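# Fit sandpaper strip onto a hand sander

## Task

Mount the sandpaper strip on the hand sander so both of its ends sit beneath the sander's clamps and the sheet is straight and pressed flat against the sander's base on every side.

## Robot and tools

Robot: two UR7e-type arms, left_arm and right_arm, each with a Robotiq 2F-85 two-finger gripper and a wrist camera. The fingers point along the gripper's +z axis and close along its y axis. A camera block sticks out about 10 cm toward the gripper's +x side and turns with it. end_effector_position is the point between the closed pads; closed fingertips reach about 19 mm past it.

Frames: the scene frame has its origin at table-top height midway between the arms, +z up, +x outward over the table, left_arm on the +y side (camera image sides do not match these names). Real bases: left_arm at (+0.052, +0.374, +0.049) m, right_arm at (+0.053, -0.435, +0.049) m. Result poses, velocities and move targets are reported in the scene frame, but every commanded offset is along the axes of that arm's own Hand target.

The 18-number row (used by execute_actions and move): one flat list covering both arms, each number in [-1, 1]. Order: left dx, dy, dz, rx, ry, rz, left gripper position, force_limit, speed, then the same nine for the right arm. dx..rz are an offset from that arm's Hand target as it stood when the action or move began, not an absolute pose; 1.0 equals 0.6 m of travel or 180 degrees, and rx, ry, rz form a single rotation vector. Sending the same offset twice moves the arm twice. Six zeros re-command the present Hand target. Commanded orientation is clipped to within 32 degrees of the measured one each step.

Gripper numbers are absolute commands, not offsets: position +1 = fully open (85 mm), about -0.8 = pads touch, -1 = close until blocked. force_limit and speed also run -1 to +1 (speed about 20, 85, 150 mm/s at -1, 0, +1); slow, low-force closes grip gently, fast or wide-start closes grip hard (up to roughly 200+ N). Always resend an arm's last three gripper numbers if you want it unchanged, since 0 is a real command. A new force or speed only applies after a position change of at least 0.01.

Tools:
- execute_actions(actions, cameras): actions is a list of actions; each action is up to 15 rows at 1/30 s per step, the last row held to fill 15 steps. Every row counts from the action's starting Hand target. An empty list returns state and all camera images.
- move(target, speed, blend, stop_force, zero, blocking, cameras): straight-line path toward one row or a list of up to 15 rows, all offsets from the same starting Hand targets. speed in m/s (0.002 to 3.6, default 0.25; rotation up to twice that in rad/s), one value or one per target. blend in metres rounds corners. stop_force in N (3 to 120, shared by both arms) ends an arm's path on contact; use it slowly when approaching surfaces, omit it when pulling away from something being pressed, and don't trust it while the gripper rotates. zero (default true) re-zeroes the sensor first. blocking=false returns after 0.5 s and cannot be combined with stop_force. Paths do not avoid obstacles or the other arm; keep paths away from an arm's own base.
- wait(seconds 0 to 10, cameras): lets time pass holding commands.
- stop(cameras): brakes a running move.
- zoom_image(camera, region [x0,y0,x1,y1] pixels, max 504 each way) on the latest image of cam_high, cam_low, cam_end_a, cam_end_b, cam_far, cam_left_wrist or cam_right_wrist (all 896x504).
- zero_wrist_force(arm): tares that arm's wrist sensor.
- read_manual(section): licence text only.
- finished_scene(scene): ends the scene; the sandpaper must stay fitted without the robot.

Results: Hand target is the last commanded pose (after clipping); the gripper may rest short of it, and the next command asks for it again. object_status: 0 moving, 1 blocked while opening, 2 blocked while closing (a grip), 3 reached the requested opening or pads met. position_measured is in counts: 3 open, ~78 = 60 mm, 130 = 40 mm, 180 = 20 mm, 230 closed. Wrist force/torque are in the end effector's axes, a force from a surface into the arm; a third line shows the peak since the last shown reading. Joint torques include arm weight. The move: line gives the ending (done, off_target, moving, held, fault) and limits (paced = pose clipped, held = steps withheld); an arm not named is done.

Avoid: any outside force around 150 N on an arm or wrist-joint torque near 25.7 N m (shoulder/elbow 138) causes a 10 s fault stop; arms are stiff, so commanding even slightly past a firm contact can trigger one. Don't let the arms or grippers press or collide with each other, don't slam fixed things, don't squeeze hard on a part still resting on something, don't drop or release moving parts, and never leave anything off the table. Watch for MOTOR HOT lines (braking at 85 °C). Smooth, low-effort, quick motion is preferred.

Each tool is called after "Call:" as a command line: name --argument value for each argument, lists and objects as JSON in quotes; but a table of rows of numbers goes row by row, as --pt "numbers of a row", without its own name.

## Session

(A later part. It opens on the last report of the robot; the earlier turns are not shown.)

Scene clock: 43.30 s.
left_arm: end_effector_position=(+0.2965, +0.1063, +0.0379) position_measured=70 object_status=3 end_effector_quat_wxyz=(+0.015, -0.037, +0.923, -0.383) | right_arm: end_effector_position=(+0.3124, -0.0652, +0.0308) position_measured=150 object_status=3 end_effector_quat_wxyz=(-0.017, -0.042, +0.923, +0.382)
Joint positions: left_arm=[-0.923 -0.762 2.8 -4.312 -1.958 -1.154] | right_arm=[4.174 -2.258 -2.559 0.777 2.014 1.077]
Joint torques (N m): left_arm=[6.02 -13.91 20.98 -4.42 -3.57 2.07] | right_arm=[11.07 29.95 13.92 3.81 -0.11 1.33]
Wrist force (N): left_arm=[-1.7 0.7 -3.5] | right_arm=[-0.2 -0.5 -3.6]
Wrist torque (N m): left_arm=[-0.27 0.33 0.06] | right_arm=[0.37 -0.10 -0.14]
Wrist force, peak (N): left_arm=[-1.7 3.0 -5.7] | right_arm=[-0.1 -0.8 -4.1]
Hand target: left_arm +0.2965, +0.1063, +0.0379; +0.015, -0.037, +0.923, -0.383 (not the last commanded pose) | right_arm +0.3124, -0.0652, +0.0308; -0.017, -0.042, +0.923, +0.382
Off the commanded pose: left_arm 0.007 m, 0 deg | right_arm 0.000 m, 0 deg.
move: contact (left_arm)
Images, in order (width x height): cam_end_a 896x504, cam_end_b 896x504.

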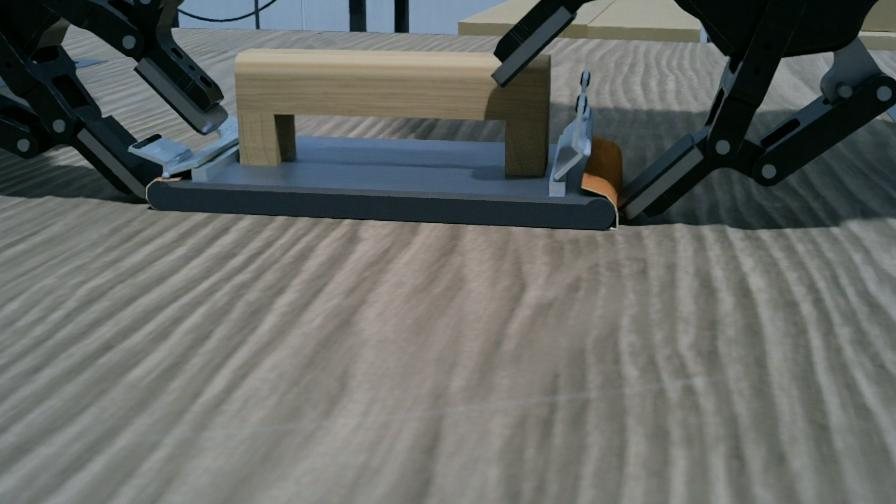

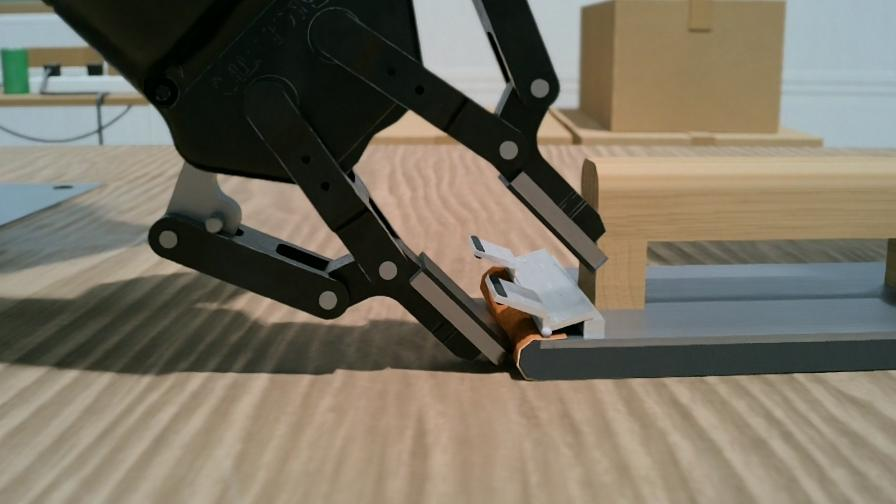

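Call:
move --target '[0,-0.0016,0.0016,0,0,0,0.47,-1,-0.3, 0,0,0,0,0,0,-0.168,-1,-1]' --speed 0.01 --stop_force 5 --cameras '["cam_end_a", "cam_end_b"]'

Call:
zoom_image --camera "cam_end_a" --region '[510, 50, 710, 250]'

Call:
zoom_image --camera "cam_end_b" --region '[420, 200, 640, 390]'

Scene clock: 45.07 s.
left_arm: end_effector_position=(+0.2966, +0.1055, +0.0378) position_measured=70 object_status=3 end_effector_quat_wxyz=(+0.015, -0.037, +0.923, -0.383) | right_arm: end_effector_position=(+0.3124, -0.0652, +0.0308) position_measured=150 object_status=3 end_effector_quat_wxyz=(-0.017, -0.042, +0.923, +0.382)
Joint positions: left_arm=[-0.925 -0.763 2.799 -4.31 -1.956 -1.155] | right_arm=[4.174 -2.258 -2.559 0.777 2.014 1.077]
Joint torques (N m): left_arm=[4.56 -14.54 18.28 -4.76 -4.02 1.63] | right_arm=[11.99 36.71 12.59 5.27 1.9 1.53]
Wrist force (N): left_arm=[-1.6 3.9 -7.3] | right_arm=[0.2 -1.5 -5.4]
Wrist torque (N m): left_arm=[-0.38 0.32 0.13] | right_arm=[0.50 -0.14 -0.13]
Wrist force, peak (N): left_arm=[-1.2 4.6 -8.2] | right_arm=[-0.1 -1.9 -5.8]
Hand target: left_arm +0.2966, +0.1055, +0.0378; +0.015, -0.037, +0.923, -0.383 (not the last commanded pose) | right_arm +0.3124, -0.0652, +0.0308; -0.017, -0.042, +0.923, +0.382
Off the commanded pose: left_arm 0.001 m, 0 deg | right_arm 0.000 m, 0 deg.
move: contact (left_arm)
Images, in order (width x height): cam_end_a 896x504, cam_end_b 896x504.

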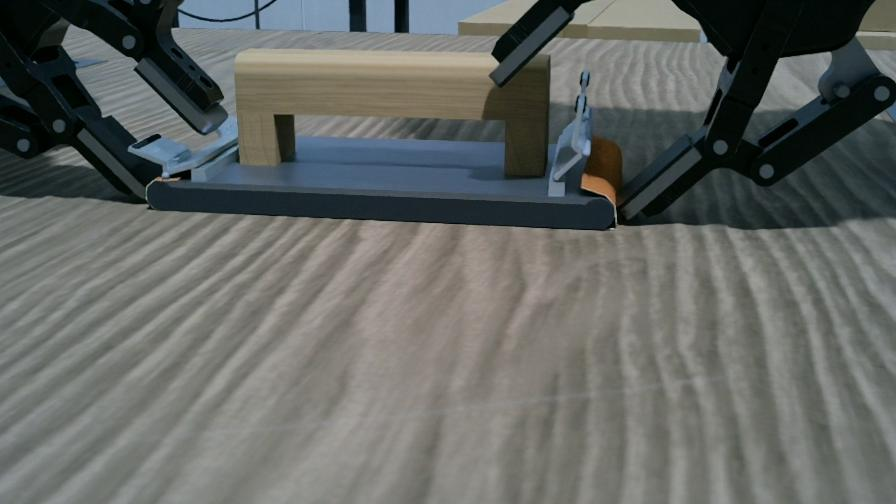

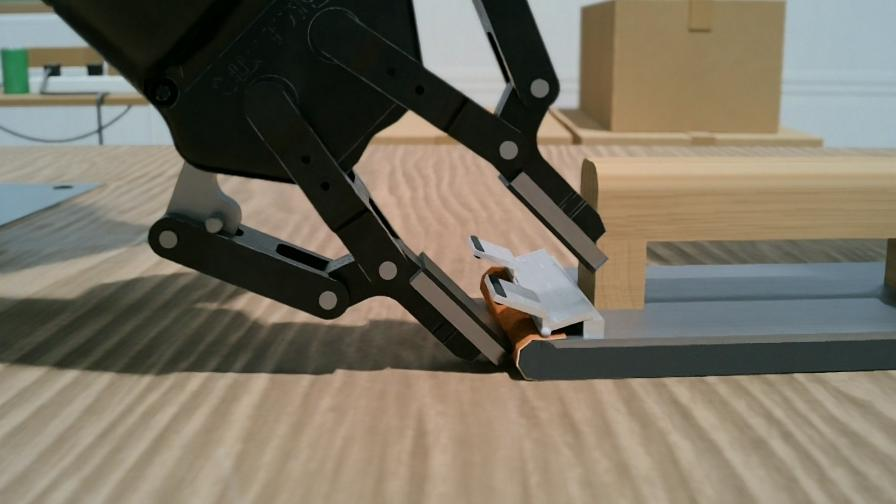

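Scaled by 2.520 from the camera's 896x504 image, which has a finer 1280x720 frame.

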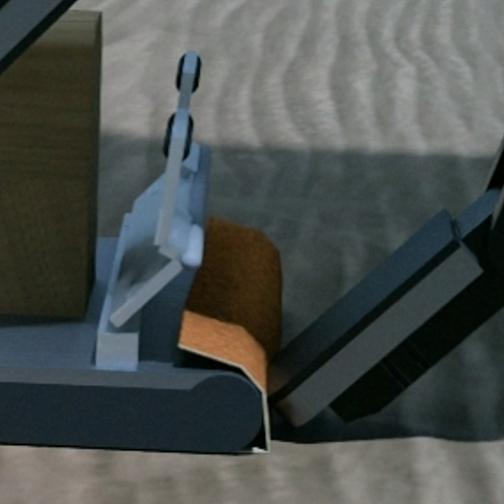

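Scaled by 2.291 from the camera's 896x504 image, which has a finer 1280x720 frame.

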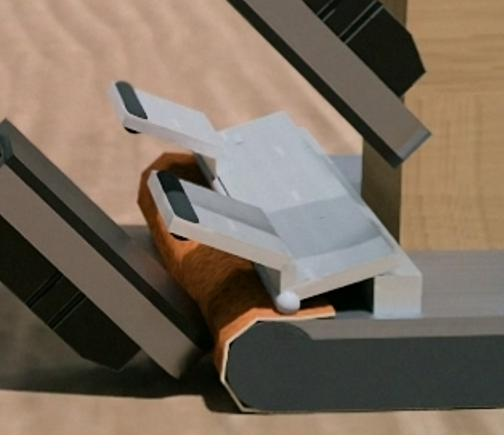

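Call:
move --target '[0,0.0190,-0.00707,0,0,0,-0.008,-1,-1, 0,0,0,0,0,0,-0.168,-1,-1]' --speed 0.0105 --cameras '["cam_end_a"]'

Call:
zoom_image --camera "cam_end_a" --region '[510, 50, 710, 250]'

Scene clock: 46.67 s.
left_arm: end_effector_position=(+0.2957, +0.1164, +0.0328) position_measured=130 object_status=0 end_effector_quat_wxyz=(+0.015, -0.037, +0.923, -0.383) | right_arm: end_effector_position=(+0.3124, -0.0652, +0.0308) position_measured=150 object_status=3 end_effector_quat_wxyz=(-0.017, -0.042, +0.923, +0.382)
Joint positions: left_arm=[-0.896 -0.716 2.808 -4.357 -1.975 -1.131] | right_arm=[4.174 -2.257 -2.559 0.777 2.014 1.077]
Joint torques (N m): left_arm=[5.58 -17.41 19.64 -4.84 -4.2 2.08] | right_arm=[12.11 41.84 11.93 4.97 2.79 1.65]
Wrist force (N): left_arm=[-1.7 3.2 -6.6] | right_arm=[-0.2 -2.5 -7.2]
Wrist torque (N m): left_arm=[-0.29 0.35 0.05] | right_arm=[0.48 -0.12 -0.14]
Wrist force, peak (N): left_arm=[-1.1 6.8 -13.3] | right_arm=[0.3 -4.5 -8.8]
Hand target: left_arm +0.2957, +0.1165, +0.0328; +0.015, -0.037, +0.923, -0.383 | right_arm +0.3124, -0.0652, +0.0308; -0.017, -0.042, +0.923, +0.382
Off the commanded pose: left_arm 0.000 m, 0 deg | right_arm 0.000 m, 0 deg.
move: done
Images, in order (width x height): cam_end_a 896x504.

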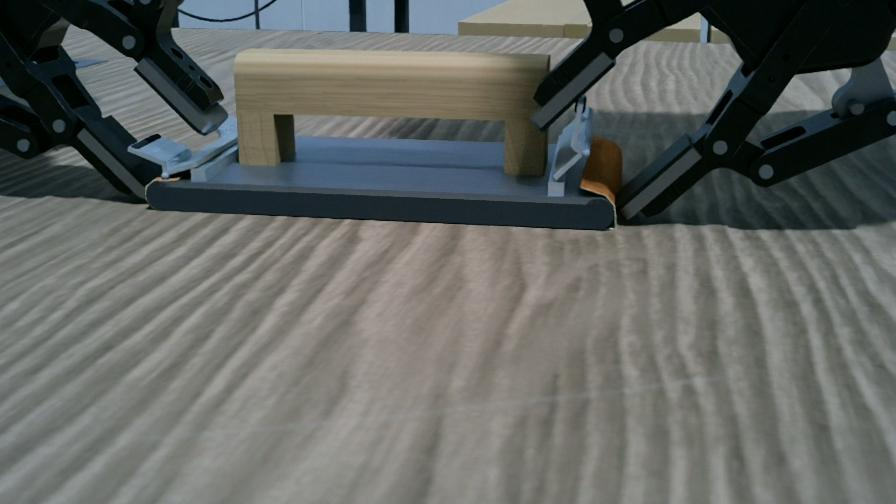

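Scaled by 2.520 from the camera's 896x504 image, which has a finer 1280x720 frame.

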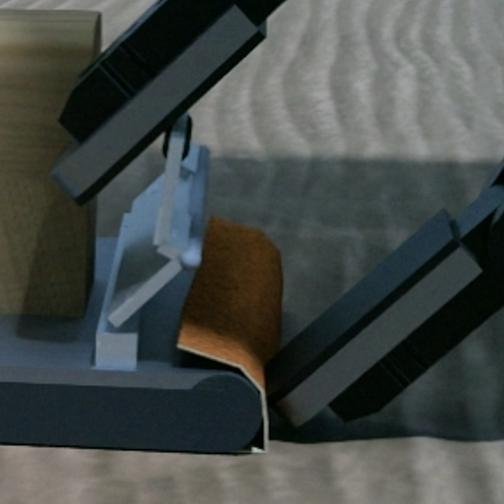

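Call:
move --target '[0,0.00667,-0.0015,0,0,0,-0.168,-1,-1, 0,0,0,0,0,0,-0.168,-1,-1]' --speed 0.0105 --cameras '["cam_end_a", "cam_end_b"]'

Call:
zoom_image --camera "cam_end_a" --region '[510, 50, 710, 250]'

Call:
zoom_image --camera "cam_end_b" --region '[420, 200, 640, 390]'

Scene clock: 47.53 s.
left_arm: end_effector_position=(+0.2954, +0.1199, +0.0306) position_measured=150 object_status=0 end_effector_quat_wxyz=(+0.015, -0.037, +0.923, -0.383) | right_arm: end_effector_position=(+0.3124, -0.0652, +0.0308) position_measured=150 object_status=3 end_effector_quat_wxyz=(-0.017, -0.042, +0.923, +0.382)
Joint positions: left_arm=[-0.886 -0.697 2.81 -4.375 -1.981 -1.123] | right_arm=[4.174 -2.257 -2.559 0.777 2.014 1.077]
Joint torques (N m): left_arm=[5.48 -15.34 21.76 -4.92 -4 2.09] | right_arm=[10.58 41.5 13.2 5.23 2.71 1.29]
Wrist force (N): left_arm=[-1.5 2.4 -4.9] | right_arm=[-0.5 -2.0 -6.0]
Wrist torque (N m): left_arm=[-0.19 0.34 0.05] | right_arm=[0.51 -0.09 -0.14]
Wrist force, peak (N): left_arm=[-1.7 10.2 -10.8] | right_arm=[0.4 -5.3 -10.1]
Hand target: left_arm +0.2954, +0.1199, +0.0306; +0.015, -0.037, +0.923, -0.383 | right_arm +0.3124, -0.0652, +0.0308; -0.017, -0.042, +0.923, +0.382
Off the commanded pose: left_arm 0.000 m, 0 deg | right_arm 0.000 m, 0 deg.
move: done
Images, in order (width x height): cam_end_a 896x504, cam_end_b 896x504.

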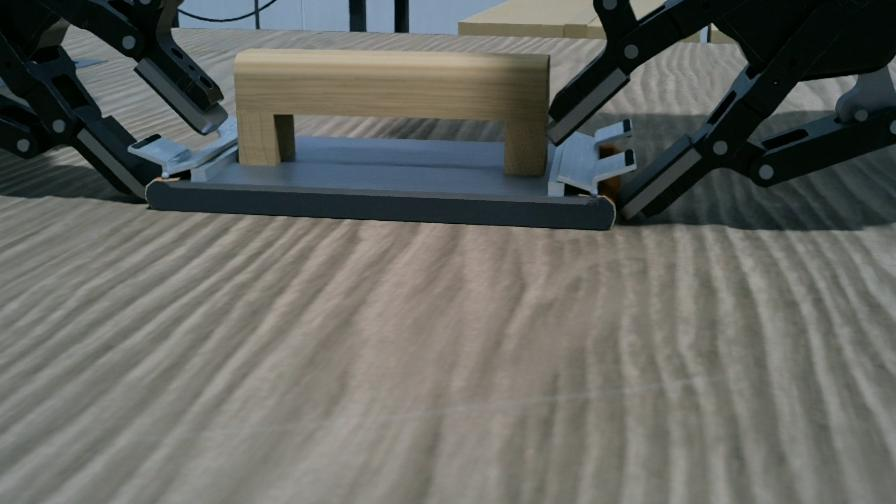

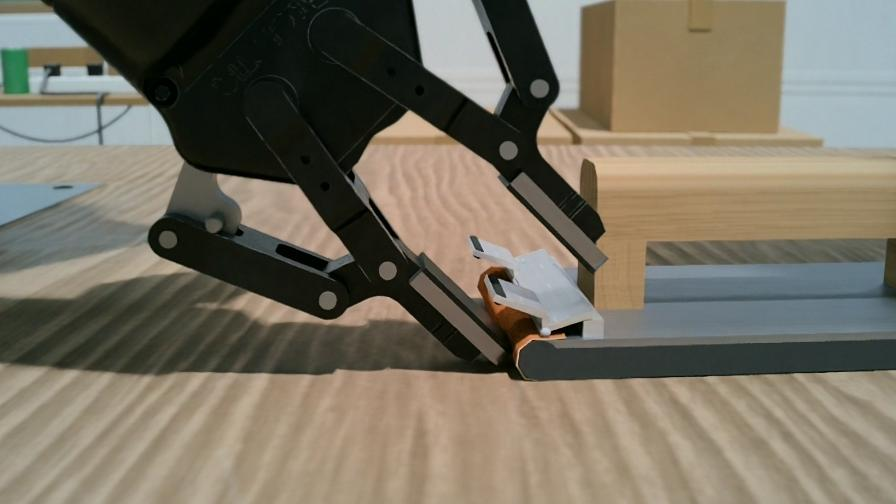

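Scaled by 2.520 from the camera's 896x504 image, which has a finer 1280x720 frame.

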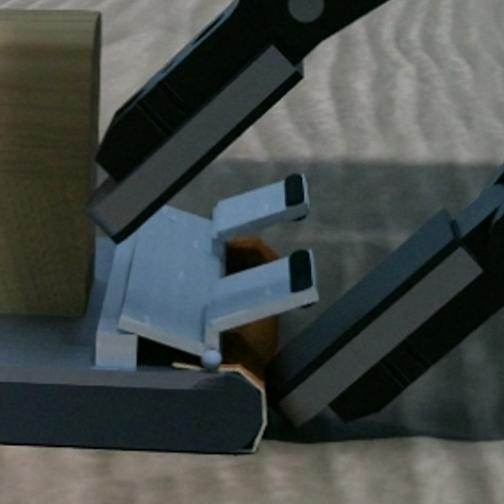

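Scaled by 2.291 from the camera's 896x504 image, which has a finer 1280x720 frame.

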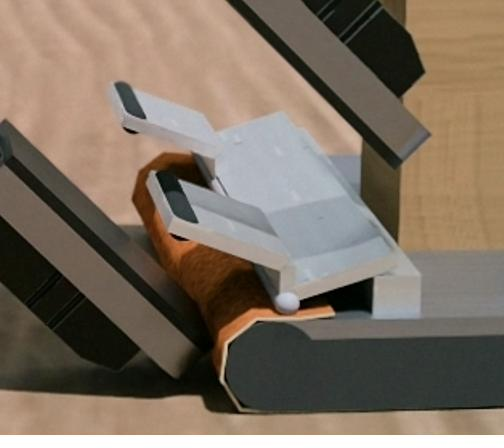

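Call:
move --pt "0 0.00177 -0.00177 0 0 0 -0.168 -1 -1 0 -0.00177 -0.00177 0 0 0 -0.168 -1 -1" --pt "-0.0167 0.00177 -0.0184 0 0 0 -0.168 -1 -1 0 -0.00177 -0.0351 0 0 0 -0.168 -1 -1" --pt "-0.15 0.00177 -0.027 0 0 0 -0.168 -1 -1 0 -0.00177 -0.10 0 0 0 -0.168 -1 -1" --speed '[0.01, 0.06, 0.12]' --blend '[0, 0.004, 0]' --cameras '["cam_end_a", "cam_end_b", "cam_far", "cam_left_wrist", "cam_right_wrist"]'

Call:
zoom_image --camera "cam_end_a" --region '[530, 130, 660, 250]'

Call:
zoom_image --camera "cam_end_b" --region '[460, 230, 620, 390]'

Call:
zoom_image --camera "cam_right_wrist" --region '[380, 30, 560, 290]'

Scene clock: 50.17 s.
left_arm: end_effector_position=(+0.3842, +0.1392, +0.0411) position_measured=150 object_status=3 end_effector_quat_wxyz=(+0.015, -0.037, +0.923, -0.383) | right_arm: end_effector_position=(+0.3163, -0.1082, +0.0725) position_measured=150 object_status=3 end_effector_quat_wxyz=(-0.017, -0.042, +0.923, +0.382)
Joint positions: left_arm=[-0.584 -0.964 2.62 -3.783 -2.158 -0.844] | right_arm=[4.08 -2.059 -2.637 0.618 2.071 0.994]
Joint torques (N m): left_arm=[6.79 -39.21 -14.74 -1.42 -4.02 1.97] | right_arm=[-9.29 40.03 -9.86 1.25 2.51 -1.46]
Wrist force (N): left_arm=[-1.3 0.9 0.3] | right_arm=[0.4 1.9 -1.2]
Wrist torque (N m): left_arm=[-0.12 0.31 0.08] | right_arm=[0.32 -0.27 0.00]
Wrist force, peak (N): left_arm=[-1.5 2.2 -4.9] | right_arm=[-0.6 -1.9 -6.5]
Hand target: left_arm +0.3842, +0.1392, +0.0411; +0.015, -0.037, +0.923, -0.383 | right_arm +0.3163, -0.1083, +0.0725; -0.017, -0.042, +0.923, +0.382
Off the commanded pose: left_arm 0.000 m, 0 deg | right_arm 0.000 m, 0 deg.
move: done
Images, in order (width x height): cam_end_a 896x504, cam_end_b 896x504, cam_far 896x504, cam_left_wrist 896x504, cam_right_wrist 896x504.

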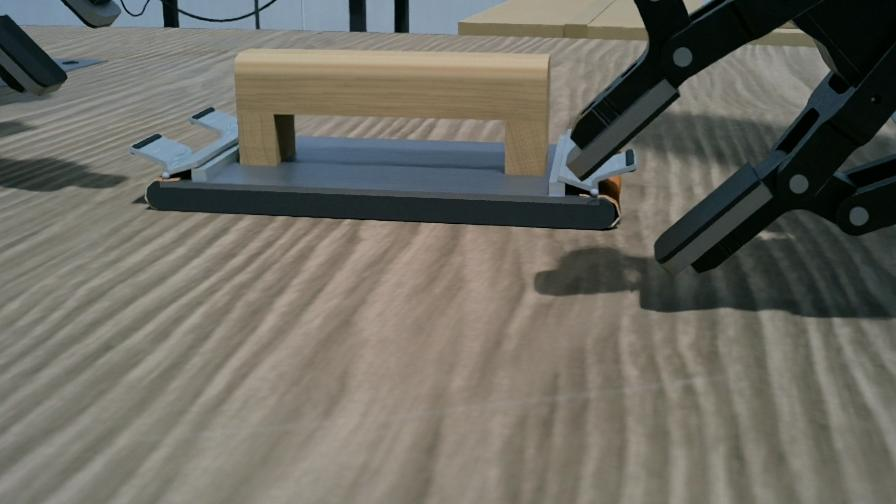

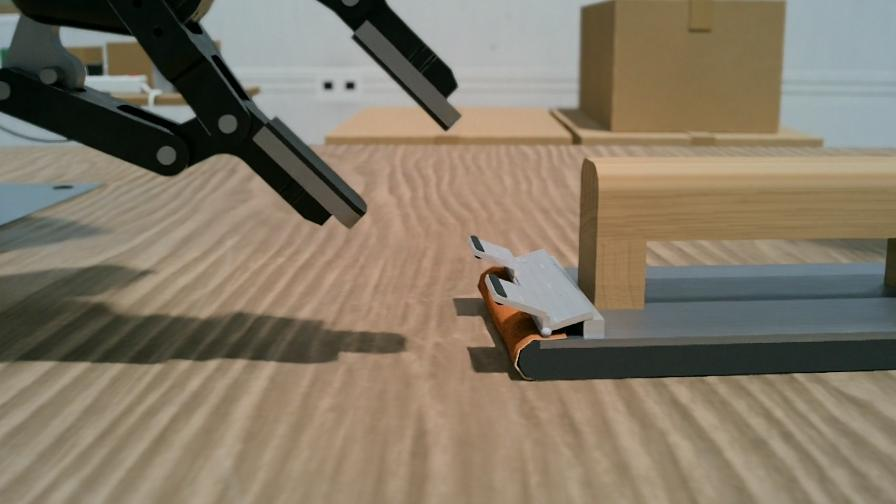

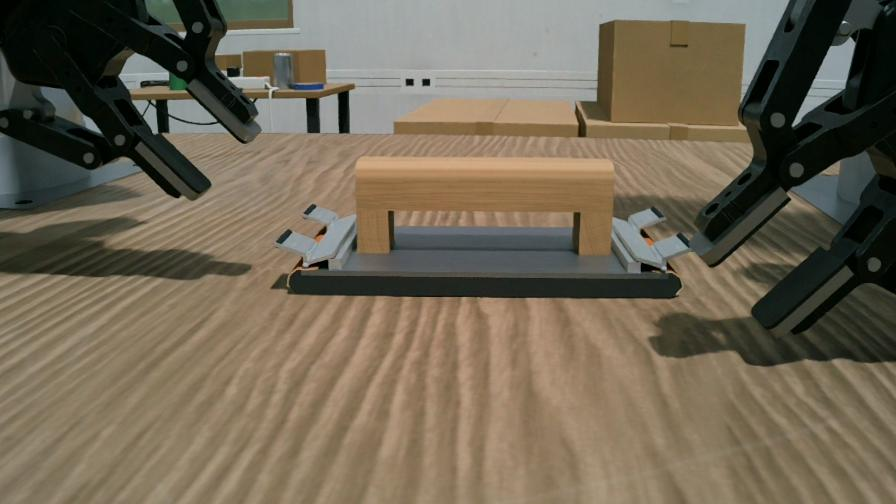

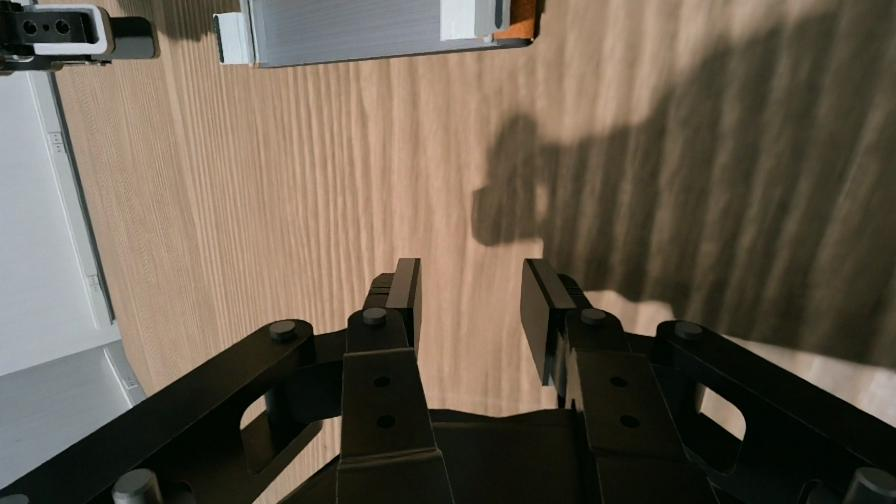

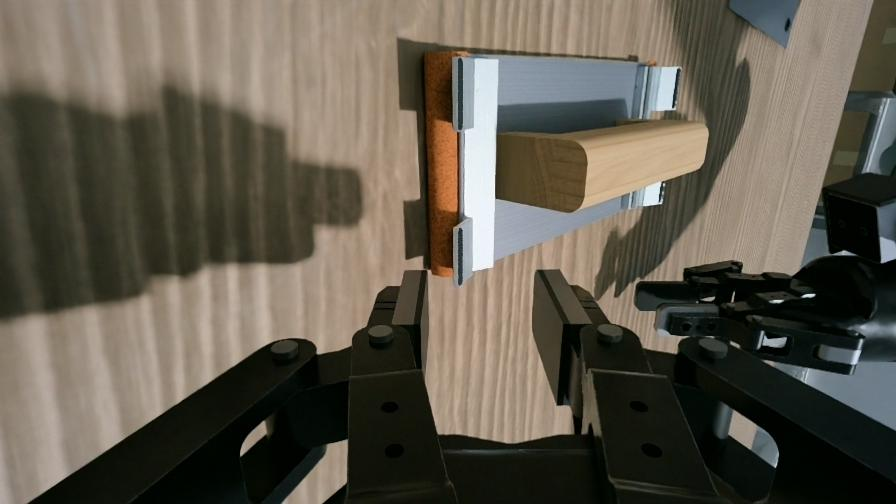

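Scaled by 3.877 from the camera's 896x504 image, which has a finer 1280x720 frame.

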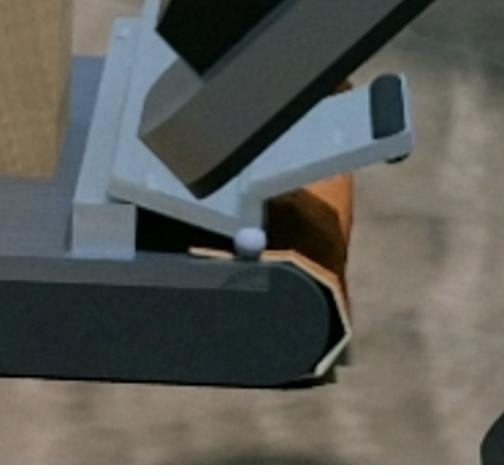

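Scaled by 3.150 from the camera's 896x504 image, which has a finer 1280x720 frame.

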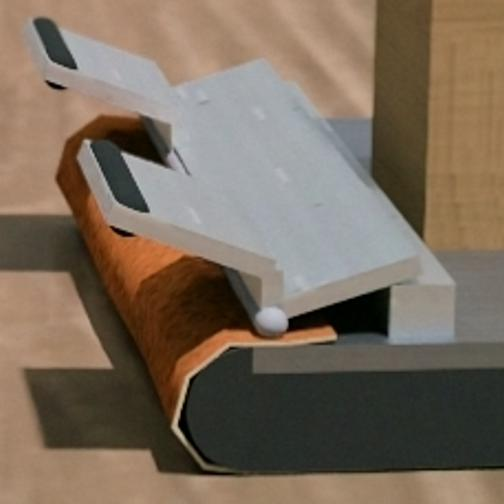

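Scaled by 1.938 from the camera's 896x504 image, which has a finer 1280x720 frame.

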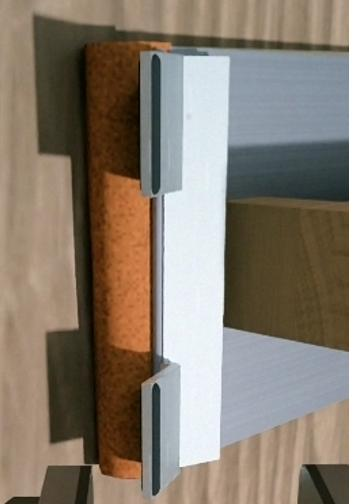

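Call:
execute_actions --actions '[]' --cameras '["cam_end_a", "cam_end_b", "cam_high"]'

Call:
zoom_image --camera "cam_end_a" --region '[530, 130, 660, 250]'

Call:
zoom_image --camera "cam_end_b" --region '[460, 230, 620, 390]'

Scene clock: 50.37 s.
left_arm: end_effector_position=(+0.3842, +0.1392, +0.0411) position_measured=150 object_status=3 end_effector_quat_wxyz=(+0.015, -0.037, +0.923, -0.383) | right_arm: end_effector_position=(+0.3163, -0.1083, +0.0725) position_measured=150 object_status=3 end_effector_quat_wxyz=(-0.017, -0.042, +0.923, +0.382)
Joint positions: left_arm=[-0.584 -0.964 2.62 -3.783 -2.158 -0.844] | right_arm=[4.08 -2.059 -2.637 0.618 2.071 0.994]
Joint velocities: within noise
Joint torques (N m): left_arm=[6.31 -38.91 -14.32 -1.54 -4.03 2.25] | right_arm=[-10.32 38.69 -10.38 1.58 2.7 -1.28]
Motor temperatures (°C): left_arm=[27 31 27 34 33 33] | right_arm=[27 28 29 37 34 30]
Wrist force (N): left_arm=[-1.3 0.8 0.3] | right_arm=[0.2 2.3 -1.0]
Wrist torque (N m): left_arm=[-0.13 0.31 0.08] | right_arm=[0.38 -0.23 -0.01]
Wrist force, peak (N): left_arm=[-1.5 0.8 0.5] | right_arm=[0.4 2.4 -1.2]
Hand target: left_arm +0.3842, +0.1392, +0.0411; +0.015, -0.037, +0.923, -0.383 | right_arm +0.3163, -0.1083, +0.0725; -0.017, -0.042, +0.923, +0.382
Tool commands: left_gripper/position=-0.168 left_gripper/force_limit=-1.0 left_gripper/speed=-1.0 right_gripper/position=-0.168 right_gripper/force_limit=-1.0 right_gripper/speed=-1.0
Off the commanded pose: left_arm 0.000 m, 0 deg | right_arm 0.000 m, 0 deg.
Images, in order (width x height): cam_high 896x504, cam_end_a 896x504, cam_end_b 896x504.

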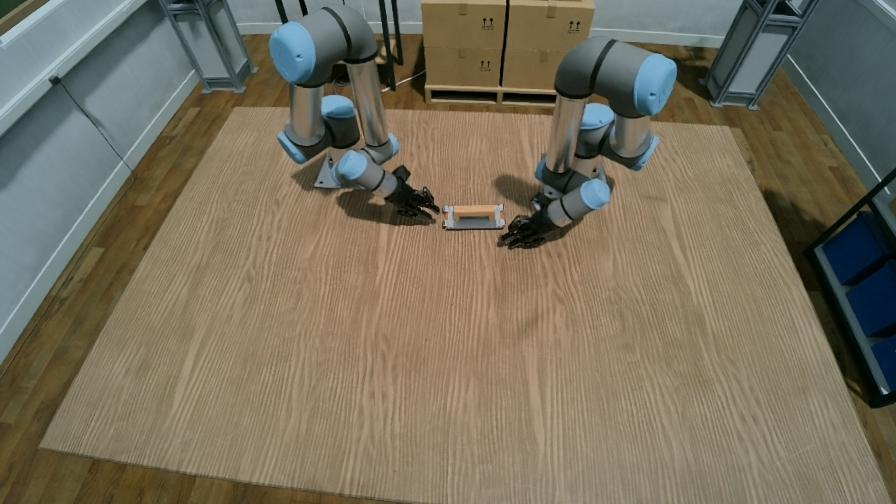

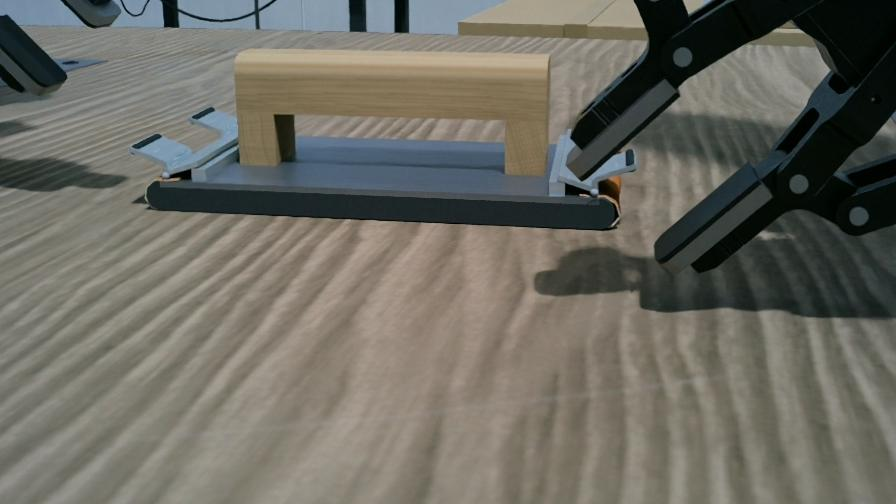

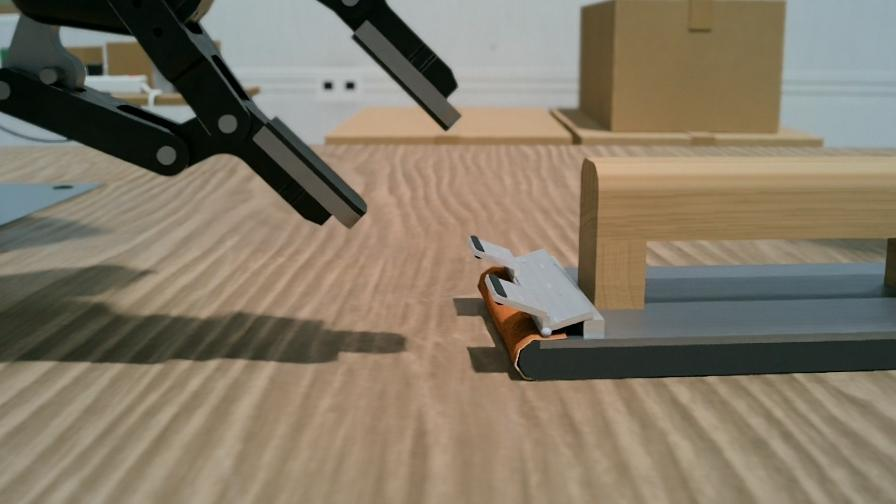

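Scaled by 3.877 from the camera's 896x504 image, which has a finer 1280x720 frame.

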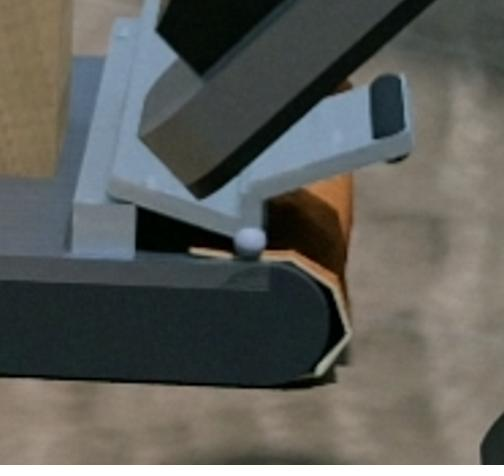

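Scaled by 3.150 from the camera's 896x504 image, which has a finer 1280x720 frame.

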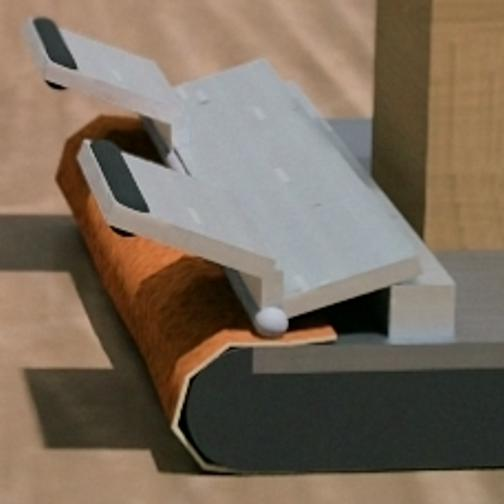

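Call:
finished_scene --scene 2

The scene is finished: the task was done.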